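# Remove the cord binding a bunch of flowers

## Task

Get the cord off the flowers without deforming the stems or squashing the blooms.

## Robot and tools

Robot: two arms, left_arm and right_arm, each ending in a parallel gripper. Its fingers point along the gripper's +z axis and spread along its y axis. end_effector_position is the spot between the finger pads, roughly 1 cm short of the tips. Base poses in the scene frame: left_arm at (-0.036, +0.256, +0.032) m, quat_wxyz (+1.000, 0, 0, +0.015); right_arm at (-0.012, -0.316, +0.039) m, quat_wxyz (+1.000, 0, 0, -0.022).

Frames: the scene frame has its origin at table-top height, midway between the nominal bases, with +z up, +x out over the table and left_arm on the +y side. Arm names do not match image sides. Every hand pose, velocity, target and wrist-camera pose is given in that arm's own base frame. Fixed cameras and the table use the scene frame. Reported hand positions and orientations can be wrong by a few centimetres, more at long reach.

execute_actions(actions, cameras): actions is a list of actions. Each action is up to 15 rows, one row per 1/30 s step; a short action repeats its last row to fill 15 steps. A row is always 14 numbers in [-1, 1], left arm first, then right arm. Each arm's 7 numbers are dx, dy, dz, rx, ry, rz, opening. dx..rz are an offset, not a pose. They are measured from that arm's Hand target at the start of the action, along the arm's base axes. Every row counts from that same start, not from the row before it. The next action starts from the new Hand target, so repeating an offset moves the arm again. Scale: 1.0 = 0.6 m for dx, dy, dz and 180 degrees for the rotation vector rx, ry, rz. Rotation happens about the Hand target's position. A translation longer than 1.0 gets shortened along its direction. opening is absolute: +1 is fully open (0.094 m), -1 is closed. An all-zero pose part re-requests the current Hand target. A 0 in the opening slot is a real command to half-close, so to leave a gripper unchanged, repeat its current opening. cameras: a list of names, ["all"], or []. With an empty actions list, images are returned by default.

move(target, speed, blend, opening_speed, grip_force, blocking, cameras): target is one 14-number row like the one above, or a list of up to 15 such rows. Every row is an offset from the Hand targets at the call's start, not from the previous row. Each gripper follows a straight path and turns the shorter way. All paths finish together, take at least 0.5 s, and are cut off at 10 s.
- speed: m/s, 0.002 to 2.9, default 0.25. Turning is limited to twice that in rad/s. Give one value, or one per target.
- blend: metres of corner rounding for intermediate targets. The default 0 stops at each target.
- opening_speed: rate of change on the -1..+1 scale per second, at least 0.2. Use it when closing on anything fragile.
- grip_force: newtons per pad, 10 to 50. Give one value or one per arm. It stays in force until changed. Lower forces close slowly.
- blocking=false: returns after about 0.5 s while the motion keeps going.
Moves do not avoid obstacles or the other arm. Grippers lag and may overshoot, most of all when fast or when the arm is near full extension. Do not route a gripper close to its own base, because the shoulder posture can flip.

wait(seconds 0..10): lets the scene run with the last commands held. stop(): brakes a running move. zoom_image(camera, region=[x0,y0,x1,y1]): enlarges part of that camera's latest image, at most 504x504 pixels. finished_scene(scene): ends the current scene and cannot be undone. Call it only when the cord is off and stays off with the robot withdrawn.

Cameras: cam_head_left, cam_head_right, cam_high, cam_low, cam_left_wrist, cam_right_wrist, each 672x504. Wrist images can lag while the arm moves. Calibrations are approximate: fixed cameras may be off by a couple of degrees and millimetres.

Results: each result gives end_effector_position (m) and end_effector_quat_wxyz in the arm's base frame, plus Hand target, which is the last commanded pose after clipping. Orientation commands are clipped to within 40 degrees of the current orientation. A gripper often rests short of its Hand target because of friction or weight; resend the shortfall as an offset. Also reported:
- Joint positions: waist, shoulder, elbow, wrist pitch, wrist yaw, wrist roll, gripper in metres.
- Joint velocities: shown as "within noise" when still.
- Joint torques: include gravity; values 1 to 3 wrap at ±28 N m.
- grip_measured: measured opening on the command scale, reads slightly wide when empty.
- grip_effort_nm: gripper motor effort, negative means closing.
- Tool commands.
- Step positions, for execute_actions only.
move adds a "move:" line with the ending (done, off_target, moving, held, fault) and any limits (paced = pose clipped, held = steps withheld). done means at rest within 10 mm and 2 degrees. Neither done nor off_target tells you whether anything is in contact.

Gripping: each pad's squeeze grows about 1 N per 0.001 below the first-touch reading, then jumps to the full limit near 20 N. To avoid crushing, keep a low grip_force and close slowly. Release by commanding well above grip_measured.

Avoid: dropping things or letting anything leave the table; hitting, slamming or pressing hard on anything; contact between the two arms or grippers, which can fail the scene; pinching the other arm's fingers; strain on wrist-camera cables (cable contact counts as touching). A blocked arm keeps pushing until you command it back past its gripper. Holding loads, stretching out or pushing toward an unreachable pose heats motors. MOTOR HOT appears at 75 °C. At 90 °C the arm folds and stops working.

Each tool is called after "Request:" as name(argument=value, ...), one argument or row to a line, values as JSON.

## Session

Request:
execute_actions(
  actions=[],
)

Scene clock: 0.00 s.
left_arm: end_effector_position=(+0.4049, +0.0059, +0.1069) grip_measured=+1.000 grip_effort_nm=n/a end_effector_quat_wxyz=(+0.607, -0.032, +0.792, +0.062) | right_arm: end_effector_position=(+0.4107, -0.0497, +0.1188) grip_measured=+1.000 grip_effort_nm=n/a end_effector_quat_wxyz=(+0.583, +0.117, +0.803, -0.050)
Joint positions: left_arm=[-0.085 1.598 0.366 0.968 -0.22 0.004 0.094] | right_arm=[-0.048 1.514 0.457 0.731 0.172 0.117 0.094]
Joint velocities: within noise
Joint torques (N m): no reading
Heat: left arm: 37 °C; right arm: 33 °C.
Hand target: left_arm +0.4042, +0.0061, +0.1041; +0.602, -0.031, +0.796, +0.063 | right_arm +0.4133, -0.0501, +0.1268; +0.592, +0.117, +0.796, -0.050
Tool commands: left_gripper/opening=+1.0 right_gripper/opening=+1.0
camera_calibration:
cam_left_wrist: T_world_to_cam=[[0.11412, -0.991168, -0.0675427, -0.0335646], [-0.638098, -0.0210196, -0.769668, 0.380047], [0.761451, 0.130933, -0.634861, -0.150786], [0, 0, 0, 1]] pos_world=[0.361154, -0.00553689, 0.194515]
cam_right_wrist: T_world_to_cam=[[-0.235357, -0.970251, -0.0567492, 0.0554794], [-0.647936, 0.200157, -0.734926, 0.401291], [0.724421, -0.1362, -0.675768, -0.13516], [0, 0, 0, 1]] pos_world=[0.37098, -0.0449012, 0.206731]

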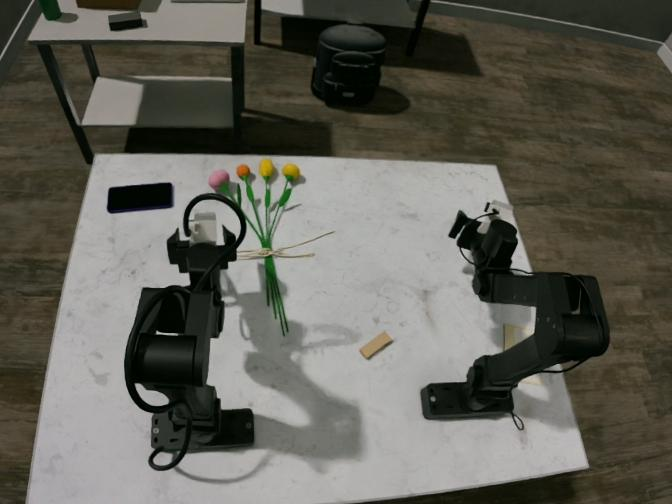

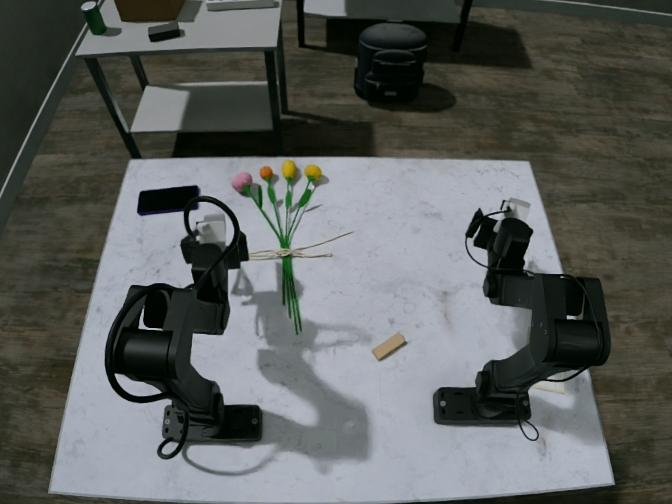

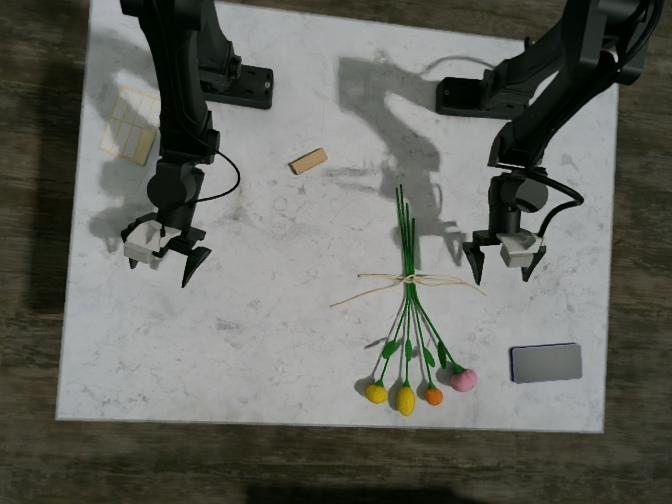

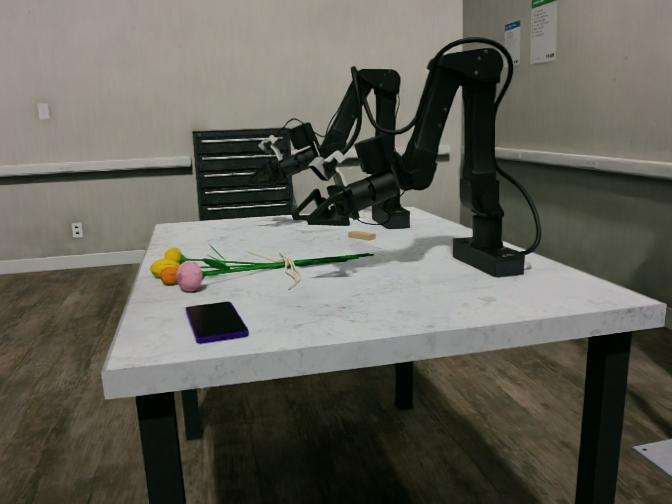

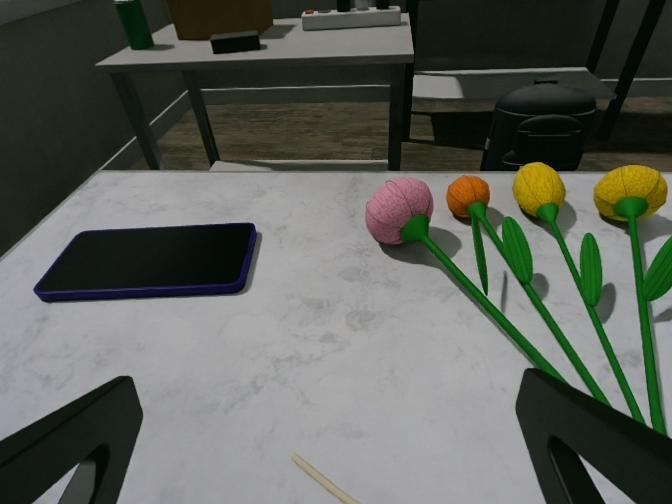

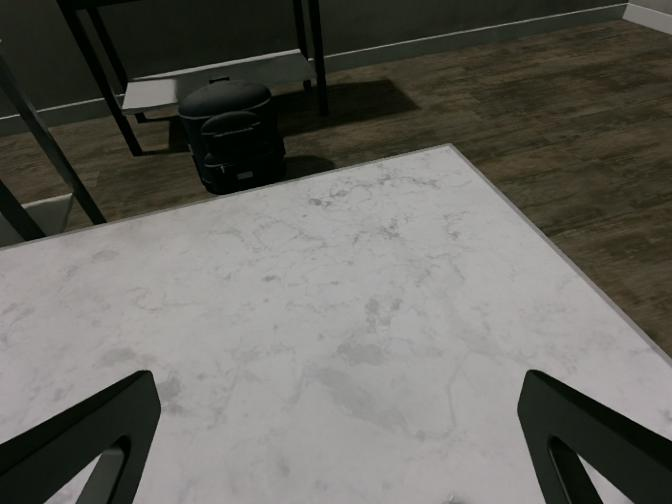

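Request:
zoom_image(
  camera="cam_high",
  region=[320, 230, 500, 340],
)

Request:
zoom_image(
  camera="cam_head_left",
  region=[220, 210, 350, 300],
)

Request:
zoom_image(
  camera="cam_low",
  region=[170, 220, 390, 310],
)

Request:
zoom_image(
  camera="cam_high",
  region=[380, 250, 450, 310],
)

Scaled by 2.800 from the camera's 672x504 image, which has a finer 960x720 frame.

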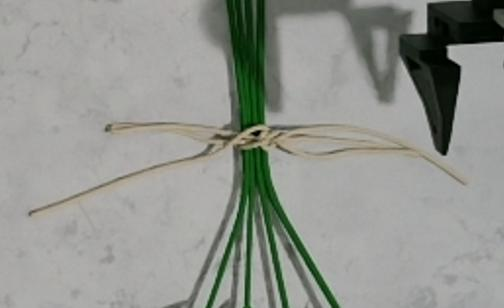

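Scaled by 3.877 from the camera's 672x504 image, which has a finer 960x720 frame.

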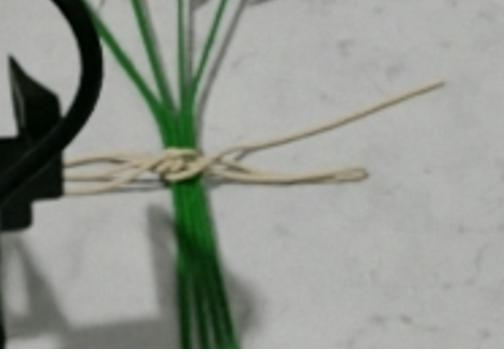

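Scaled by 2.291 from the camera's 672x504 image, which has a finer 960x720 frame.

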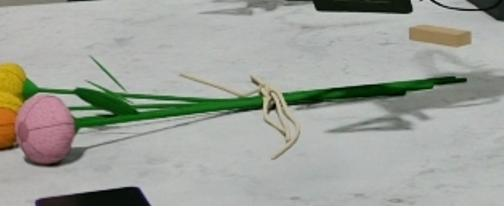

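Scaled by 7.200 from the camera's 672x504 image, which has a finer 960x720 frame.

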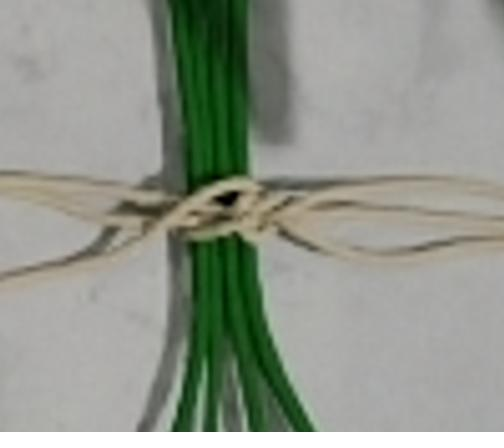

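Request:
move(
  target=[0.055,0,0.0,-0.236,0.3545,0.2408,0,0.028,0.583,-0.04,0.3317,0.2732,-0.1586,0],
  cameras=["cam_high","cam_head_left","cam_left_wrist","cam_right_wrist"],
)

Scene clock: 23.63 s.
left_arm: end_effector_position=(+0.4376, +0.0043, +0.1113) grip_measured=+0.003 grip_effort_nm=-0.17 end_effector_quat_wxyz=(+0.014, -0.458, +0.889, -0.004) | right_arm: end_effector_position=(+0.4294, +0.2960, +0.1006) grip_measured=+0.001 grip_effort_nm=-0.06 end_effector_quat_wxyz=(+0.067, +0.532, +0.829, +0.162)
Joint positions: left_arm=[0.005 2.225 2.119 -1.436 -0.006 -0.945 0.047] | right_arm=[0.601 2.238 2.036 -1.018 -0.003 1.742 0.047]
Joint torques (N m): left_arm=[0.65 -10.15 7.75 0.14 0.02 -0.13] | right_arm=[0.36 -10.84 9.03 0.98 -0.04 0.05]
Heat: left arm: 38 °C; right arm: 34 °C.
Hand target: left_arm +0.4372, +0.0062, +0.1040; +0.000, -0.465, +0.886, +0.000 | right_arm +0.4302, +0.2997, +0.1030; +0.065, +0.533, +0.828, +0.162
Off the commanded pose: left_arm 0.007 m, 2 deg | right_arm 0.004 m, 0 deg.
move: done
camera_calibration:
cam_left_wrist: T_world_to_cam=[[0.807307, -0.589409, 0.0291888, -0.354397], [-0.550456, -0.734279, 0.397281, 0.239132], [-0.212728, -0.336795, -0.917233, 0.287149], [0, 0, 0, 1]] pos_world=[0.478823, 0.0634154, 0.178725]
cam_right_wrist: T_world_to_cam=[[-0.8555, -0.383107, -0.348351, 0.516123], [-0.509925, 0.740233, 0.438214, -0.00629178], [0.0899782, 0.552526, -0.828625, -0.0299656], [0, 0, 0, 1]] pos_world=[0.441031, 0.218944, 0.157719]
Images, in order (width x height): cam_head_left 672x504, cam_high 672x504, cam_left_wrist 672x504, cam_right_wrist 672x504.

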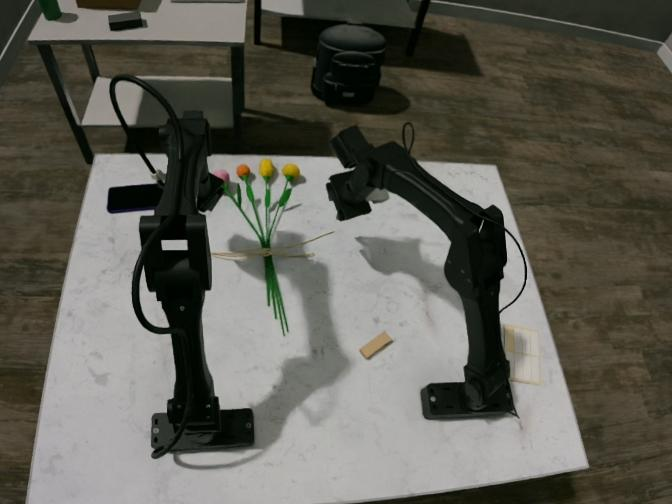

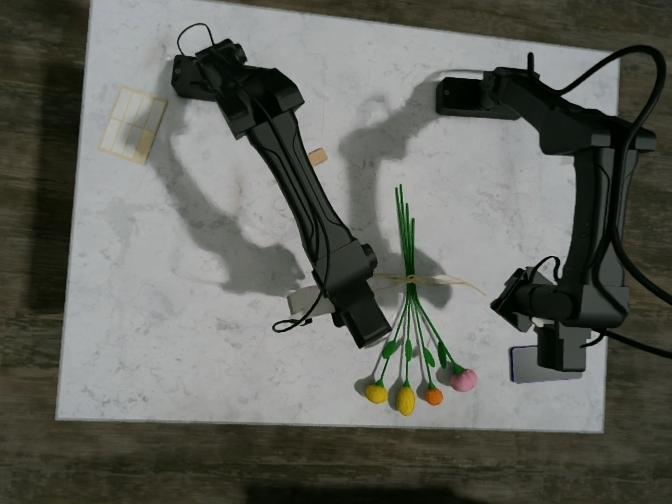

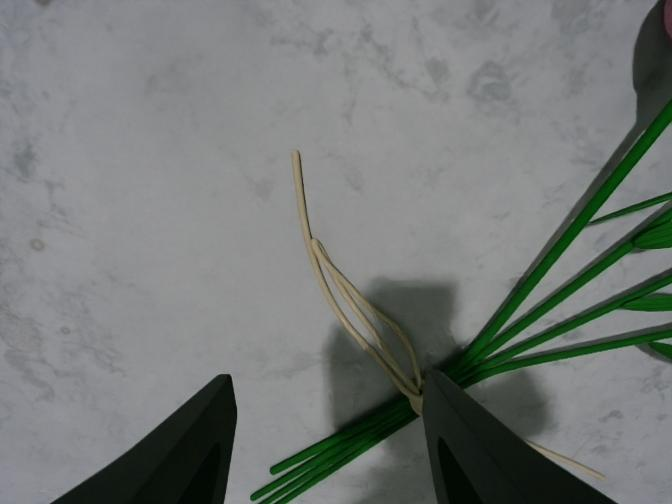

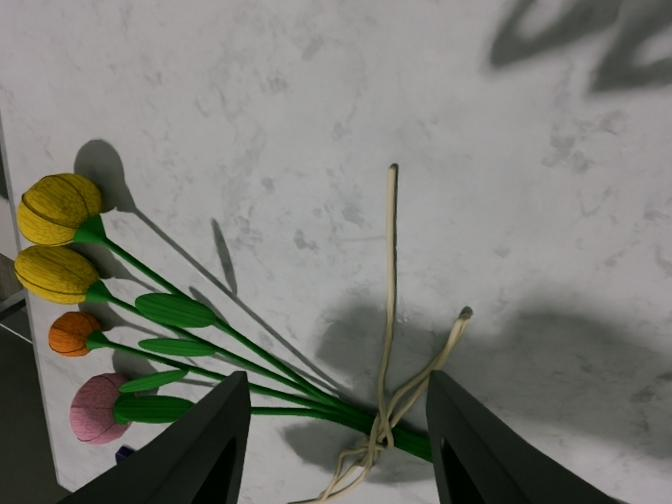

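Request:
move(
  target=[0,0.04,-0.173,0,0,0,0,0.0247,0.0205,-0.172,-0.064,0.0907,0,0],
  speed=0.12,
  cameras=["cam_low","cam_left_wrist","cam_right_wrist"],
)

Scene clock: 37.43 s.
left_arm: end_effector_position=(+0.4412, +0.0274, +0.0148) grip_measured=+0.003 grip_effort_nm=-0.17 end_effector_quat_wxyz=(+0.014, -0.465, +0.885, -0.004) | right_arm: end_effector_position=(+0.4474, +0.3083, -0.0025) grip_measured=+0.001 grip_effort_nm=-0.06 end_effector_quat_wxyz=(+0.017, +0.540, +0.840, +0.044)
Joint positions: left_arm=[0.058 2.267 1.803 -1.079 -0.005 -0.909 0.047] | right_arm=[0.601 2.859 2.837 -1.454 -0.003 1.744 0.047]
Joint torques (N m): left_arm=[0.57 -10.69 5 0.46 0.05 0.06] | right_arm=[0.83 -13.6 8.23 0.39 0.05 0.05]
Heat: left arm: 38 °C; right arm: 36 °C.
Hand target: left_arm +0.4372, +0.0301, +0.0002; +0.000, -0.465, +0.886, +0.000 | right_arm +0.4451, +0.3120, -0.0001; +0.000, +0.541, +0.841, +0.001
Off the commanded pose: left_arm 0.015 m, 2 deg | right_arm 0.005 m, 5 deg.
elbow stopped short (right arm): the move would have taken joint 3 (elbow) straighter than the controller allows.
move: off_target (left_arm, right_arm)
camera_calibration:
cam_left_wrist: T_world_to_cam=[[0.816692, -0.576368, 0.0285178, -0.345363], [-0.538235, -0.742974, 0.397861, 0.291212], [-0.208126, -0.34028, -0.917002, 0.205166], [0, 0, 0, 1]] pos_world=[0.481496, 0.0871206, 0.0821243]
cam_right_wrist: T_world_to_cam=[[-0.904326, -0.414297, -0.102723, 0.532369], [-0.416509, 0.803871, 0.42463, -0.0225275], [-0.0933469, 0.426789, -0.899521, -0.0032518], [0, 0, 0, 1]] pos_world=[0.471749, 0.240056, 0.0613273]
Images, in order (width x height): cam_low 672x504, cam_left_wrist 672x504, cam_right_wrist 672x504.

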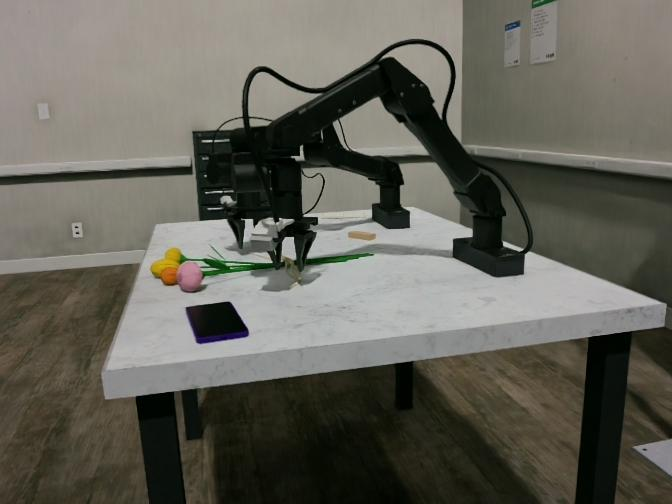

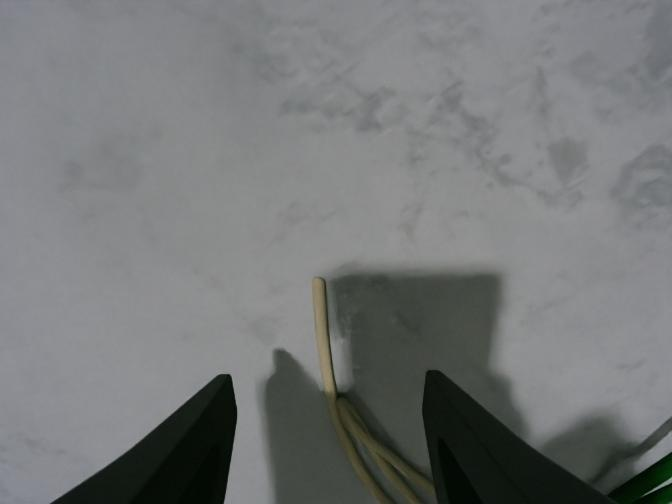

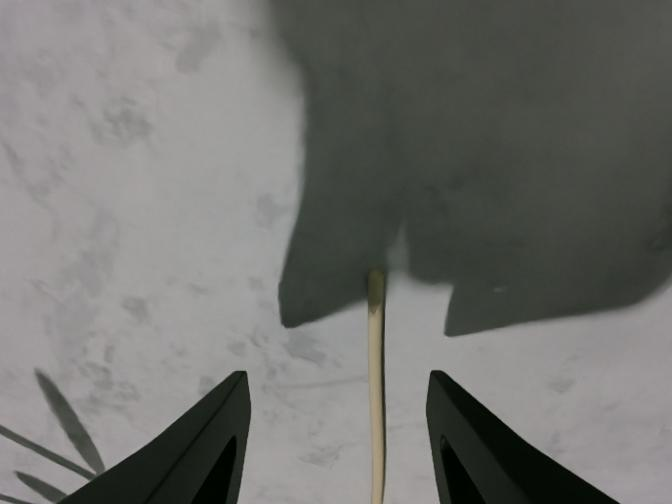

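Request:
move(
  target=[-0.004,-0.005,-0.055,0,0,0,0,-0.015,0,-0.048,0,0,0,0],
  speed=0.05,
  cameras=["cam_low","cam_left_wrist","cam_right_wrist"],
)

Scene clock: 44.33 s.
left_arm: end_effector_position=(+0.4405, +0.0273, -0.0169) grip_measured=+0.003 grip_effort_nm=-0.17 end_effector_quat_wxyz=(+0.015, -0.465, +0.885, -0.005) | right_arm: end_effector_position=(+0.4406, +0.3103, -0.0213) grip_measured=+0.001 grip_effort_nm=-0.06 end_effector_quat_wxyz=(+0.010, +0.540, +0.841, +0.028)
Joint positions: left_arm=[0.058 2.297 1.724 -0.966 -0.004 -0.909 0.047] | right_arm=[0.611 2.898 2.843 -1.456 -0.003 1.753 0.047]
Joint torques (N m): left_arm=[0.29 -10.51 4.86 0.45 0.05 -0.02] | right_arm=[0.73 -12.29 7.87 0.36 0.04 0.06]
Heat: left arm: 38 °C; right arm: 35 °C.
Hand target: left_arm +0.4349, +0.0271, -0.0328; +0.000, -0.465, +0.886, +0.000 | right_arm +0.4360, +0.3120, -0.0292; +0.000, +0.541, +0.841, +0.001
Off the commanded pose: left_arm 0.017 m, 2 deg | right_arm 0.009 m, 3 deg.
elbow stopped short (right arm): the move would have taken joint 3 (elbow) straighter than the controller allows.
move: off_target (left_arm, right_arm)
camera_calibration:
cam_left_wrist: T_world_to_cam=[[0.816565, -0.576397, 0.0314356, -0.343861], [-0.539628, -0.742868, 0.396167, 0.303968], [-0.204997, -0.340459, -0.91764, 0.17451], [0, 0, 0, 1]] pos_world=[0.480588, 0.0870211, 0.0505249]
cam_right_wrist: T_world_to_cam=[[-0.906544, -0.416647, -0.0677, 0.527532], [-0.404482, 0.811572, 0.421597, -0.0266015], [-0.120714, 0.40958, -0.904252, -0.00432716], [0, 0, 0, 1]] pos_world=[0.466949, 0.243156, 0.0430162]
Images, in order (width x height): cam_low 672x504, cam_left_wrist 672x504, cam_right_wrist 672x504.

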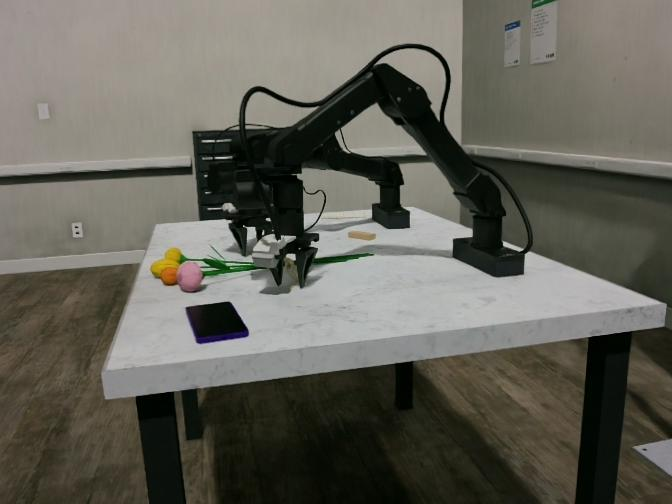

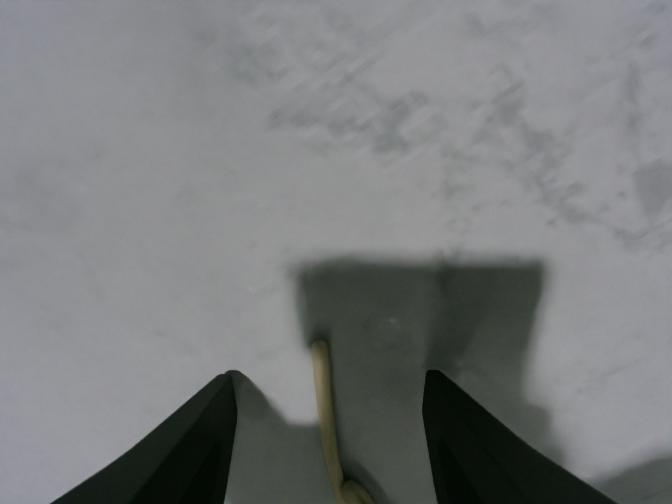

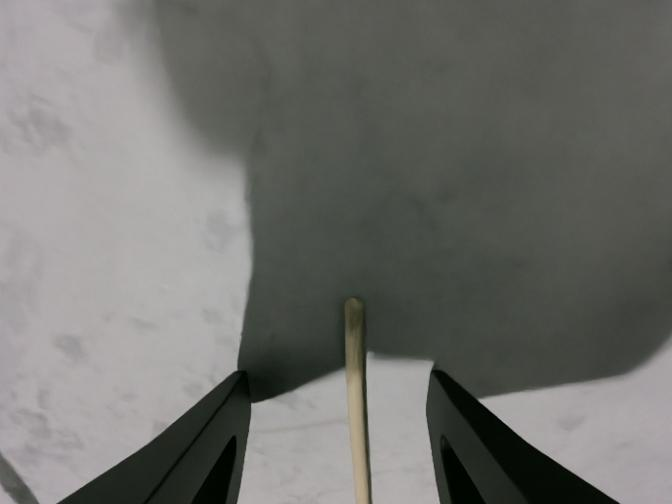

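Request:
move(
  target=[0,0,-0.009,0,0,0,0,0,0,-0.006,0,0,0,0],
  speed=0.03,
  cameras=["cam_left_wrist","cam_right_wrist"],
)

Scene clock: 60.07 s.
left_arm: end_effector_position=(+0.4411, +0.0273, -0.0199) grip_measured=+0.003 grip_effort_nm=-0.17 end_effector_quat_wxyz=(+0.017, -0.465, +0.885, -0.005) | right_arm: end_effector_position=(+0.4406, +0.3103, -0.0215) grip_measured=+0.001 grip_effort_nm=-0.06 end_effector_quat_wxyz=(+0.010, +0.541, +0.841, +0.028)
Joint positions: left_arm=[0.058 2.3 1.717 -0.953 -0.004 -0.909 0.047] | right_arm=[0.611 2.9 2.846 -1.458 -0.003 1.753 0.047]
Joint torques (N m): left_arm=[0.06 -10.44 4.62 0.54 0.04 -0.02] | right_arm=[0.66 -11.97 7.53 0.43 0.06 0.07]
Heat: left arm: 37 °C; right arm: 35 °C.
Hand target: left_arm +0.4347, +0.0271, -0.0383; +0.000, -0.465, +0.886, +0.000 | right_arm +0.4360, +0.3120, -0.0327; +0.000, +0.541, +0.841, +0.001
Off the commanded pose: left_arm 0.019 m, 2 deg | right_arm 0.012 m, 3 deg.
elbow stopped short (right arm): the move would have taken joint 3 (elbow) straighter than the controller allows.
move: off_target (left_arm, right_arm)
camera_calibration:
cam_left_wrist: T_world_to_cam=[[0.816481, -0.576368, 0.0340554, -0.344177], [-0.540812, -0.742791, 0.394694, 0.305961], [-0.202193, -0.340678, -0.918181, 0.170626], [0, 0, 0, 1]] pos_world=[0.48098, 0.0870217, 0.0476254]
cam_right_wrist: T_world_to_cam=[[-0.906682, -0.416356, -0.0676452, 0.527558], [-0.404201, 0.81172, 0.421583, -0.0268069], [-0.120619, 0.409584, -0.904263, -0.00450309], [0, 0, 0, 1]] pos_world=[0.466949, 0.243256, 0.0429162]
Images, in order (width x height): cam_left_wrist 672x504, cam_right_wrist 672x504.

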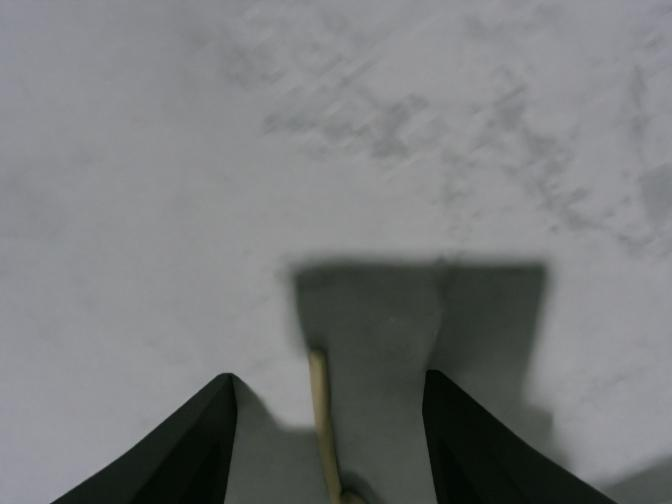

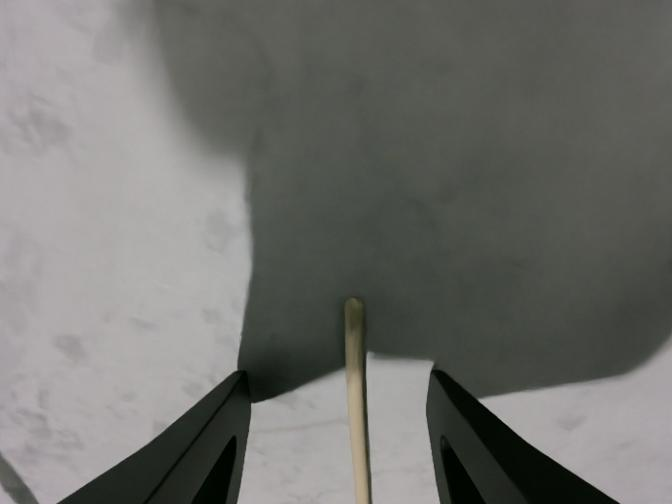

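Request:
move(
  target=[0,0,0,0,0,0,0,-0.013,-0.010,-0.001,0,0,0,0],
  speed=0.03,
)

Request:
move(
  target=[0,0,0,0,0,0,-1,0,0,0,0,0,0,-1],
  speed=0.03,
  grip_force=35,
  cameras=["cam_left_wrist","cam_right_wrist"],
)

Scene clock: 68.20 s.
left_arm: end_effector_position=(+0.4411, +0.0273, -0.0199) grip_measured=+0.003 grip_effort_nm=-0.17 end_effector_quat_wxyz=(+0.017, -0.465, +0.885, -0.005) | right_arm: end_effector_position=(+0.4405, +0.3102, -0.0215) grip_measured=+0.001 grip_effort_nm=-0.06 end_effector_quat_wxyz=(+0.010, +0.541, +0.841, +0.028)
Joint positions: left_arm=[0.058 2.3 1.717 -0.953 -0.004 -0.909 0.047] | right_arm=[0.611 2.9 2.846 -1.459 -0.003 1.753 0.047]
Joint torques (N m): left_arm=[0.09 -10.32 4.7 0.52 0.01 0] | right_arm=[0.64 -13.49 4.78 0.26 0.03 0.05]
Heat: left arm: 37 °C; right arm: 36 °C.
Hand target: left_arm +0.4347, +0.0271, -0.0383; +0.000, -0.465, +0.886, +0.000 | right_arm +0.4282, +0.3060, -0.0333; +0.000, +0.541, +0.841, +0.001
Off the commanded pose: left_arm 0.019 m, 2 deg | right_arm 0.018 m, 3 deg.
move: off_target (left_arm, right_arm)

Scene clock: 70.70 s.
left_arm: end_effector_position=(+0.4420, +0.0273, -0.0199) grip_measured=-0.926 grip_effort_nm=-0.72 end_effector_quat_wxyz=(+0.018, -0.465, +0.885, -0.006) | right_arm: end_effector_position=(+0.4361, +0.3072, -0.0221) grip_measured=-0.905 grip_effort_nm=-0.74 end_effector_quat_wxyz=(+0.006, +0.541, +0.841, +0.018)
Joint positions: left_arm=[0.058 2.3 1.717 -0.949 -0.004 -0.909 0.003] | right_arm=[0.611 2.9 2.845 -1.478 -0.003 1.753 0.004]
Joint torques (N m): left_arm=[0.27 -10.29 4.51 0.51 0.04 -0.03] | right_arm=[0.79 -13.56 4.96 0.42 0.05 0.06]
Heat: left arm: 37 °C; right arm: 36 °C.
Hand target: left_arm +0.4347, +0.0271, -0.0383; +0.000, -0.465, +0.886, +0.000 | right_arm +0.4282, +0.3060, -0.0333; +0.000, +0.541, +0.841, +0.001
Off the commanded pose: left_arm 0.020 m, 2 deg | right_arm 0.014 m, 2 deg.
grip_force (N): 35, 35
move: off_target (left_arm, right_arm)
camera_calibration:
cam_left_wrist: T_world_to_cam=[[0.816351, -0.576389, 0.0367047, -0.344729], [-0.542164, -0.742872, 0.392682, 0.306956], [-0.19907, -0.340466, -0.918942, 0.169444], [0, 0, 0, 1]] pos_world=[0.481572, 0.0870211, 0.0478267]
cam_right_wrist: T_world_to_cam=[[-0.907735, -0.417024, -0.0459073, 0.52327], [-0.396534, 0.817061, 0.418536, -0.0307742], [-0.137031, 0.398124, -0.907039, 0.00629051], [0, 0, 0, 1]] pos_world=[0.463649, 0.240856, 0.0426077]
Images, in order (width x height): cam_left_wrist 672x504, cam_right_wrist 672x504.

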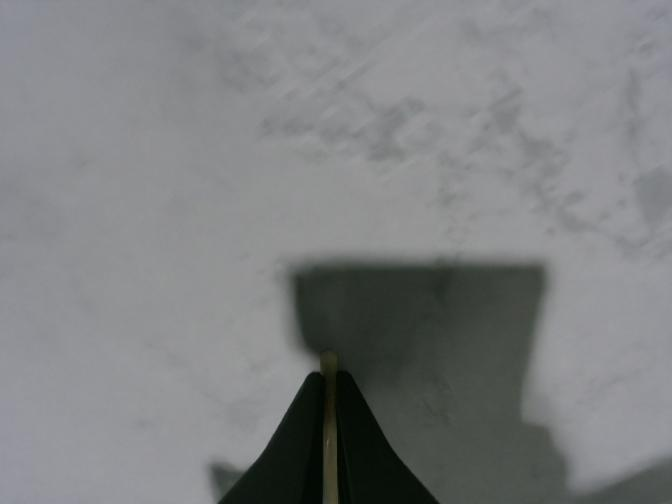

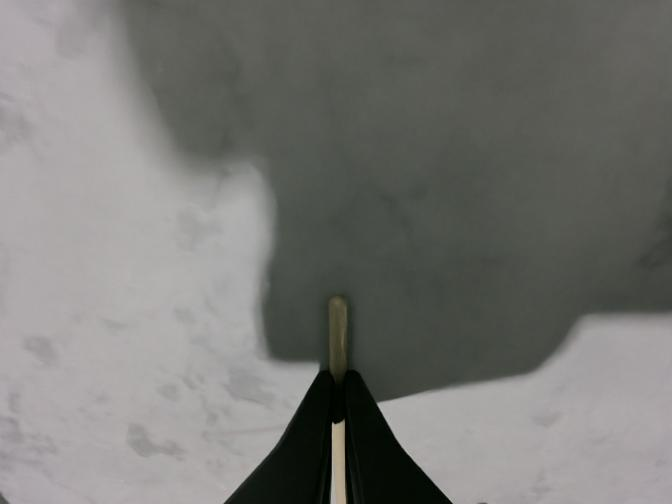

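Request:
move(
  target=[0,0.067,0.022,0,0,0,-1,0.008,-0.067,0.018,0,0,0,-1],
  speed=0.05,
  cameras=["cam_high","cam_head_right"],
)

Scene clock: 78.50 s.
left_arm: end_effector_position=(+0.4367, +0.0648, -0.0165) grip_measured=-0.927 grip_effort_nm=-0.77 end_effector_quat_wxyz=(+0.013, -0.466, +0.885, -0.004) | right_arm: end_effector_position=(+0.4295, +0.2738, -0.0227) grip_measured=-0.905 grip_effort_nm=-0.74 end_effector_quat_wxyz=(-0.010, +0.540, +0.842, +0.004)
Joint positions: left_arm=[0.145 2.3 1.731 -0.974 0 -0.824 0.003] | right_arm=[0.558 2.692 2.43 -1.311 -0.022 1.698 0.004]
Joint torques (N m): left_arm=[0.47 -10.3 7.5 0.15 -0.01 0.07] | right_arm=[-0.83 -15.02 4.26 0.57 0.18 -0.07]
Heat: left arm: 37 °C; right arm: 38 °C.
Hand target: left_arm +0.4347, +0.0673, -0.0251; +0.000, -0.465, +0.886, +0.000 | right_arm +0.4331, +0.2658, -0.0224; +0.000, +0.541, +0.841, +0.001
Off the commanded pose: left_arm 0.009 m, 2 deg | right_arm 0.009 m, 1 deg.
grip_force (N): 35, 35
move: done
Images, in order (width x height): cam_head_right 672x504, cam_high 672x504.

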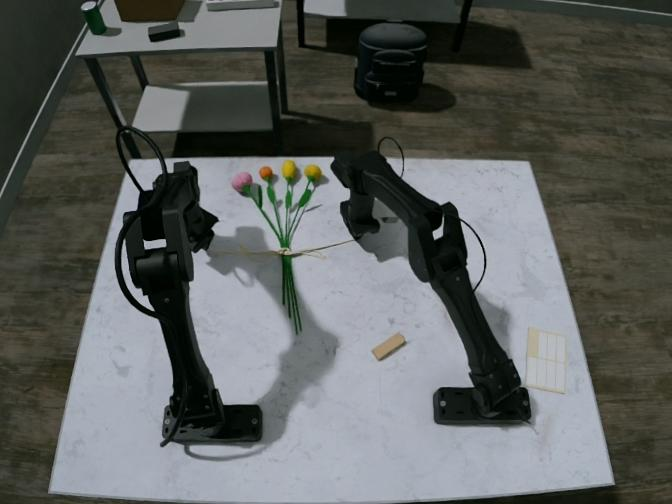

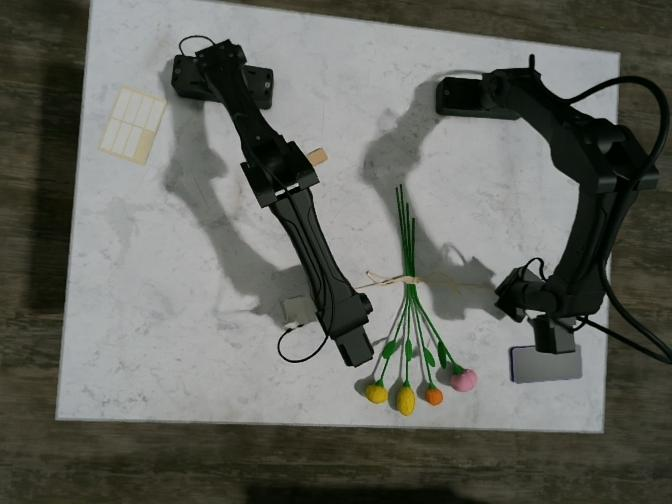

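Request:
move(
  target=[0,0.067,0.03,0,0,0,-1,-0.008,-0.067,0.01,0,0,0,-1],
  speed=0.05,
  cameras=["cam_high","cam_head_right"],
)

Request:
zoom_image(
  camera="cam_high",
  region=[280, 200, 532, 390],
)

Scene clock: 83.73 s.
left_arm: end_effector_position=(+0.4368, +0.1051, +0.0021) grip_measured=-0.927 grip_effort_nm=-0.77 end_effector_quat_wxyz=(+0.014, -0.466, +0.885, -0.003) | right_arm: end_effector_position=(+0.4247, +0.2321, -0.0230) grip_measured=-0.905 grip_effort_nm=-0.74 end_effector_quat_wxyz=(-0.012, +0.541, +0.841, -0.001)
Joint positions: left_arm=[0.234 2.308 1.822 -1.055 0 -0.735 0.003] | right_arm=[0.49 2.545 2.149 -1.188 -0.021 1.633 0.004]
Joint torques (N m): left_arm=[0.5 -10.48 7.9 0.1 -0.01 0.05] | right_arm=[-0.76 -15.39 4.67 0.51 0.22 -0.09]
Heat: left arm: 37 °C; right arm: 39 °C.
Hand target: left_arm +0.4348, +0.1075, -0.0070; +0.000, -0.464, +0.886, +0.000 | right_arm +0.4283, +0.2256, -0.0165; +0.000, +0.541, +0.841, +0.001
Off the commanded pose: left_arm 0.010 m, 2 deg | right_arm 0.010 m, 1 deg.
grip_force (N): 35, 35
move: done
Images, in order (width x height): cam_head_right 672x504, cam_high 672x504.

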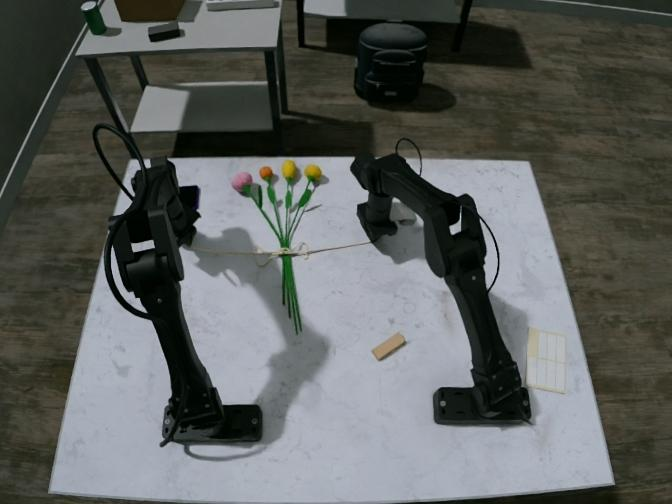

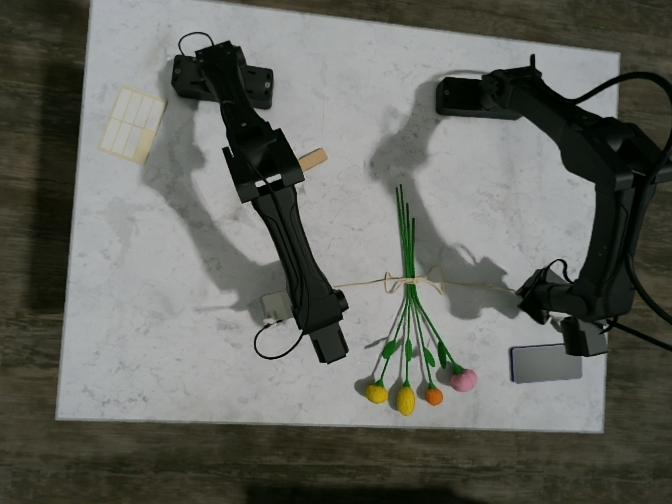

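Scaled by 2.000 from the camera's 672x504 image, which has a finer 960x720 frame.

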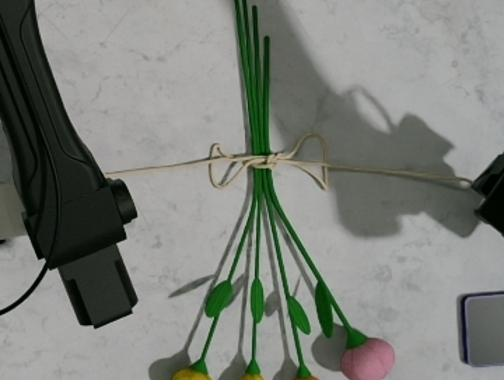

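Request:
move(
  target=[-0.01,0.067,0,0,0,0,-1,-0.008,-0.067,0.008,0,0,0,-1],
  speed=0.05,
  cameras=["cam_high"],
)

Request:
zoom_image(
  camera="cam_high",
  region=[280, 200, 532, 390],
)

Scene clock: 87.17 s.
left_arm: end_effector_position=(+0.4306, +0.1455, +0.0017) grip_measured=-0.927 grip_effort_nm=-0.77 end_effector_quat_wxyz=(+0.013, -0.466, +0.885, -0.002) | right_arm: end_effector_position=(+0.4178, +0.1891, -0.0232) grip_measured=-0.905 grip_effort_nm=-0.74 end_effector_quat_wxyz=(-0.016, +0.542, +0.840, -0.009)
Joint positions: left_arm=[0.323 2.333 1.864 -1.074 0 -0.646 0.003] | right_arm=[0.416 2.444 1.959 -1.119 -0.018 1.561 0.004]
Joint torques (N m): left_arm=[0.29 -10.84 7.76 0.15 0 0.07] | right_arm=[-0.47 -15.49 4.89 0.55 0.18 -0.06]
Heat: left arm: 37 °C; right arm: 39 °C.
Hand target: left_arm +0.4288, +0.1477, -0.0069; +0.000, -0.465, +0.886, +0.000 | right_arm +0.4234, +0.1854, -0.0117; +0.000, +0.541, +0.841, +0.001
Off the commanded pose: left_arm 0.009 m, 2 deg | right_arm 0.013 m, 2 deg.
grip_force (N): 35, 35
move: off_target (right_arm)
Images, in order (width x height): cam_high 672x504.

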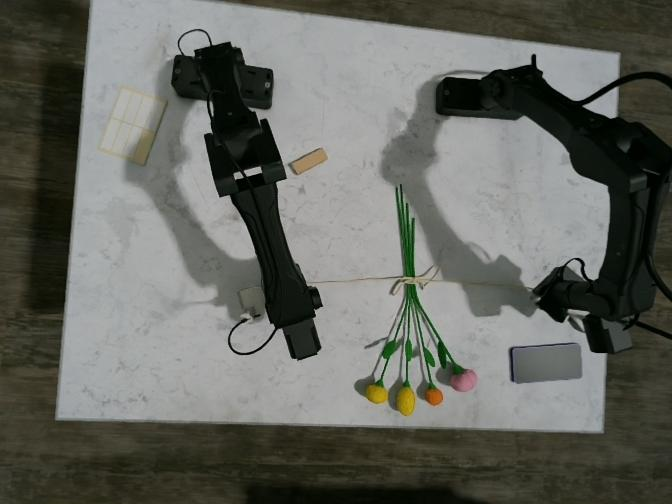

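Scaled by 2.000 from the camera's 672x504 image, which has a finer 960x720 frame.

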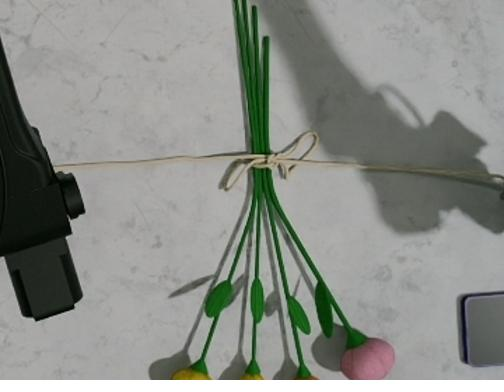

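Request:
move(
  target=[-0.01,0.067,0,0,0,0,-1,-0.004,-0.067,0.012,0,0,0,-1],
  speed=0.05,
  cameras=["cam_high"],
)

Request:
zoom_image(
  camera="cam_high",
  region=[280, 200, 532, 390],
)

Scene clock: 93.87 s.
left_arm: end_effector_position=(+0.4250, +0.1859, +0.0022) grip_measured=-0.927 grip_effort_nm=-0.77 end_effector_quat_wxyz=(+0.014, -0.466, +0.885, -0.001) | right_arm: end_effector_position=(+0.4158, +0.1486, -0.0178) grip_measured=-0.905 grip_effort_nm=-0.74 end_effector_quat_wxyz=(-0.017, +0.542, +0.840, -0.009)
Joint positions: left_arm=[0.41 2.373 1.935 -1.106 0 -0.56 0.003] | right_arm=[0.334 2.367 1.842 -1.082 -0.016 1.48 0.004]
Joint torques (N m): left_arm=[0.5 -11.03 7.83 0.16 -0.02 0.08] | right_arm=[-0.32 -15.32 5.05 0.49 0.15 -0.05]
Heat: left arm: 37 °C; right arm: 39 °C.
Hand target: left_arm +0.4227, +0.1879, -0.0070; +0.000, -0.464, +0.886, +0.000 | right_arm +0.4211, +0.1453, -0.0044; +0.000, +0.541, +0.841, +0.001
Off the commanded pose: left_arm 0.010 m, 2 deg | right_arm 0.015 m, 2 deg.
grip_force (N): 35, 35
move: off_target (right_arm)
Images, in order (width x height): cam_high 672x504.

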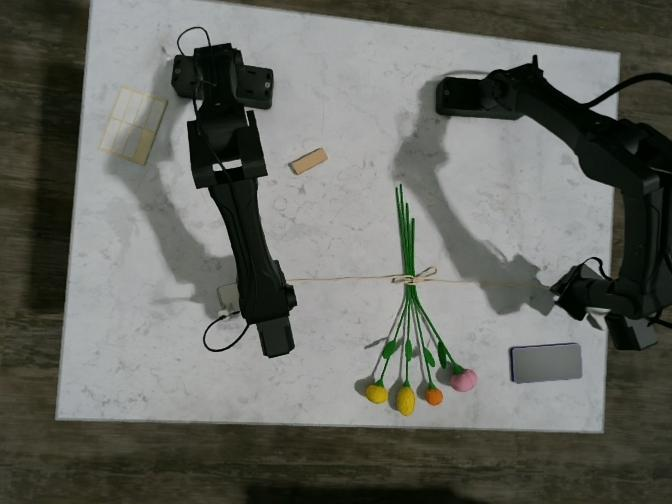

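Scaled by 2.000 from the camera's 672x504 image, which has a finer 960x720 frame.

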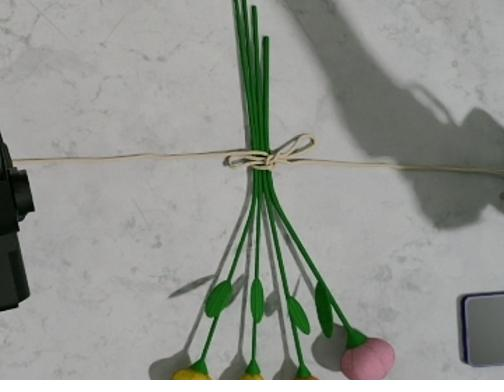

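Request:
move(
  target=[-0.01,0.067,0,0,0,0,-1,-0.004,-0.05,0,0,0,0,-1],
  speed=0.05,
  cameras=["cam_high"],
)

Request:
zoom_image(
  camera="cam_high",
  region=[280, 200, 532, 390],
)

Scene clock: 97.13 s.
left_arm: end_effector_position=(+0.4196, +0.2263, +0.0031) grip_measured=-0.927 grip_effort_nm=-0.77 end_effector_quat_wxyz=(+0.015, -0.466, +0.885, +0.000) | right_arm: end_effector_position=(+0.4136, +0.1188, -0.0174) grip_measured=-0.905 grip_effort_nm=-0.74 end_effector_quat_wxyz=(-0.018, +0.542, +0.840, -0.009)
Joint positions: left_arm=[0.492 2.431 2.043 -1.153 0 -0.477 0.003] | right_arm=[0.271 2.321 1.763 -1.05 -0.015 1.417 0.004]
Joint torques (N m): left_arm=[0.46 -11.38 7.83 0.14 0.02 0.06] | right_arm=[-0.62 -15.1 5.01 0.52 0.14 -0.03]
Heat: left arm: 37 °C; right arm: 40 °C.
Hand target: left_arm +0.4168, +0.2280, -0.0069; +0.000, -0.464, +0.886, +0.000 | right_arm +0.4187, +0.1152, -0.0044; +0.000, +0.541, +0.841, +0.001
Off the commanded pose: left_arm 0.011 m, 2 deg | right_arm 0.014 m, 2 deg.
grip_force (N): 35, 35
move: off_target (left_arm, right_arm)
Images, in order (width x height): cam_high 672x504.

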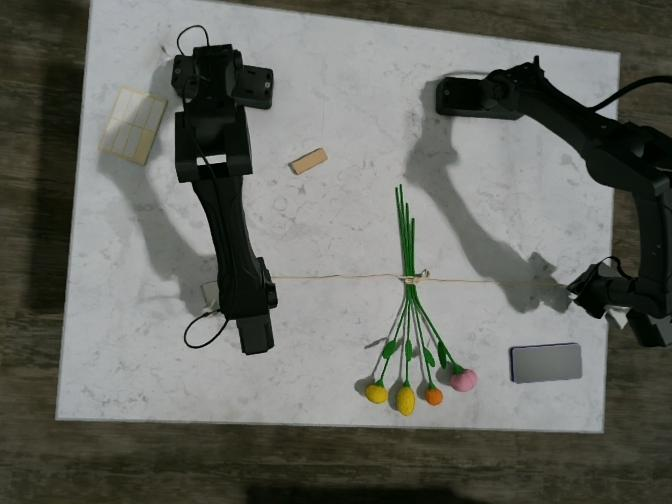

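Scaled by 2.000 from the camera's 672x504 image, which has a finer 960x720 frame.

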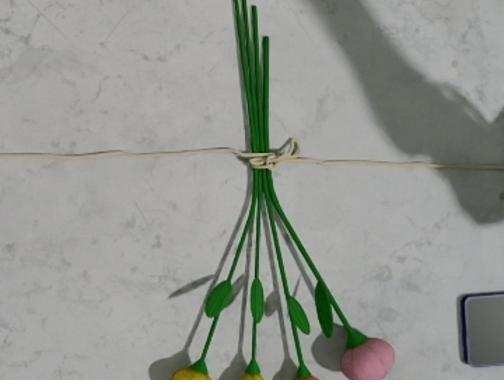

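Request:
move(
  target=[-0.01,0.045,0,0,0,0,-1,0,-0.045,0,0,0,0,-1],
  speed=0.05,
  cameras=["cam_high","cam_head_right"],
)

Request:
zoom_image(
  camera="cam_high",
  region=[340, 240, 466, 335],
)

Scene clock: 99.93 s.
left_arm: end_effector_position=(+0.4134, +0.2545, +0.0036) grip_measured=-0.927 grip_effort_nm=-0.77 end_effector_quat_wxyz=(+0.015, -0.467, +0.884, +0.001) | right_arm: end_effector_position=(+0.4139, +0.0913, -0.0171) grip_measured=-0.905 grip_effort_nm=-0.74 end_effector_quat_wxyz=(-0.018, +0.543, +0.840, -0.008)
Joint positions: left_arm=[0.55 2.475 2.124 -1.19 0 -0.423 0.003] | right_arm=[0.208 2.296 1.721 -1.032 -0.015 1.356 0.004]
Joint torques (N m): left_arm=[0.35 -11.59 7.88 0.16 -0.02 0.05] | right_arm=[-0.36 -14.79 5.05 0.5 0.14 -0.09]
Heat: left arm: 37 °C; right arm: 40 °C.
Hand target: left_arm +0.4108, +0.2551, -0.0070; +0.000, -0.465, +0.886, +0.000 | right_arm +0.4186, +0.0882, -0.0045; +0.000, +0.541, +0.841, +0.001
Off the commanded pose: left_arm 0.011 m, 2 deg | right_arm 0.014 m, 2 deg.
grip_force (N): 35, 35
move: off_target (left_arm, right_arm)
Images, in order (width x height): cam_head_right 672x504, cam_high 672x504.

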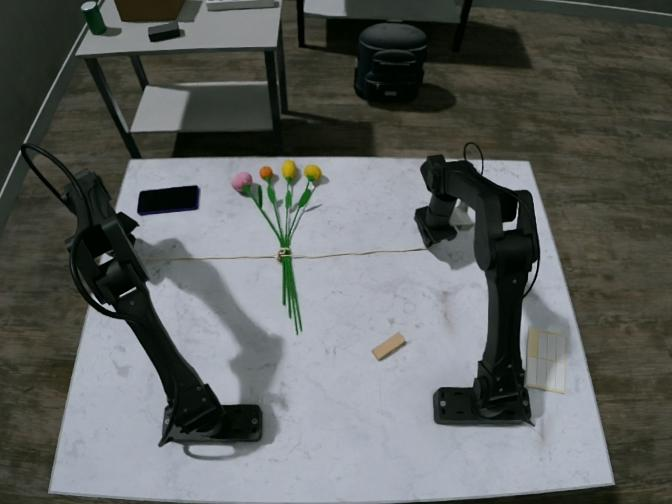

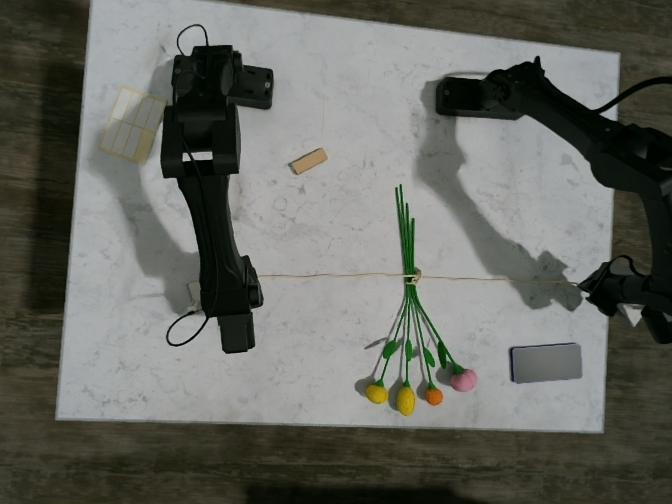

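Scaled by 4.000 from the camera's 672x504 image, which has a finer 960x720 frame.

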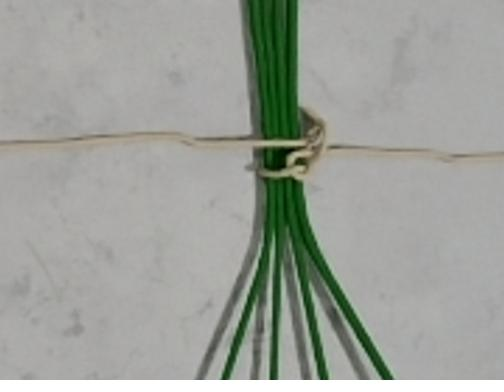

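Request:
move(
  target=[-0.01,0.035,0,0,0,0,-1,0,-0.045,0,0,0,0,-1],
  speed=0.05,
  cameras=["cam_high"],
)

Request:
zoom_image(
  camera="cam_high",
  region=[340, 240, 466, 335],
)

Scene clock: 102.87 s.
left_arm: end_effector_position=(+0.4076, +0.2756, +0.0040) grip_measured=-0.927 grip_effort_nm=-0.77 end_effector_quat_wxyz=(+0.015, -0.467, +0.884, +0.002) | right_arm: end_effector_position=(+0.4141, +0.0645, -0.0168) grip_measured=-0.905 grip_effort_nm=-0.74 end_effector_quat_wxyz=(-0.019, +0.543, +0.840, -0.007)
Joint positions: left_arm=[0.592 2.511 2.191 -1.221 0 -0.38 0.003] | right_arm=[0.146 2.278 1.69 -1.021 -0.014 1.293 0.004]
Joint torques (N m): left_arm=[0.29 -11.78 7.9 0.17 -0.01 0.12] | right_arm=[-0.38 -14.74 4.98 0.5 0.14 -0.06]
Heat: left arm: 38 °C; right arm: 40 °C.
Hand target: left_arm +0.4047, +0.2760, -0.0071; +0.000, -0.465, +0.886, +0.000 | right_arm +0.4186, +0.0612, -0.0045; +0.000, +0.541, +0.841, +0.001
Off the commanded pose: left_arm 0.011 m, 2 deg | right_arm 0.014 m, 2 deg.
grip_force (N): 35, 35
move: off_target (left_arm, right_arm)
Images, in order (width x height): cam_high 672x504.

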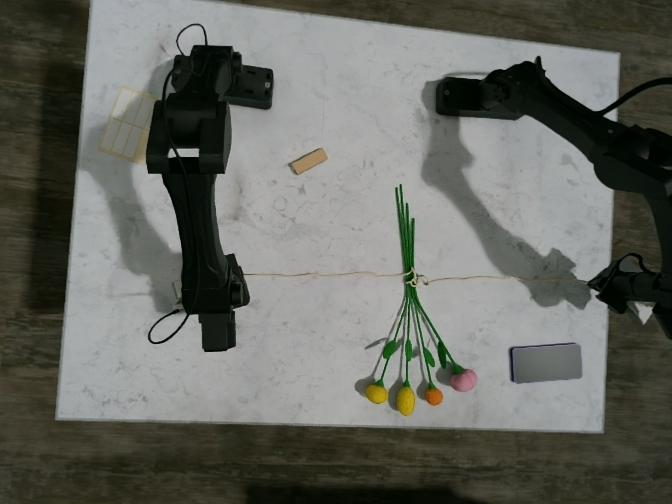

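Scaled by 4.000 from the camera's 672x504 image, which has a finer 960x720 frame.

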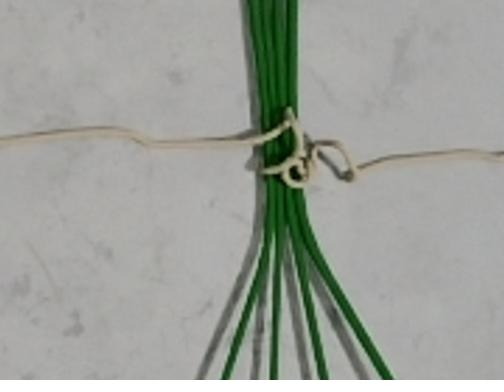

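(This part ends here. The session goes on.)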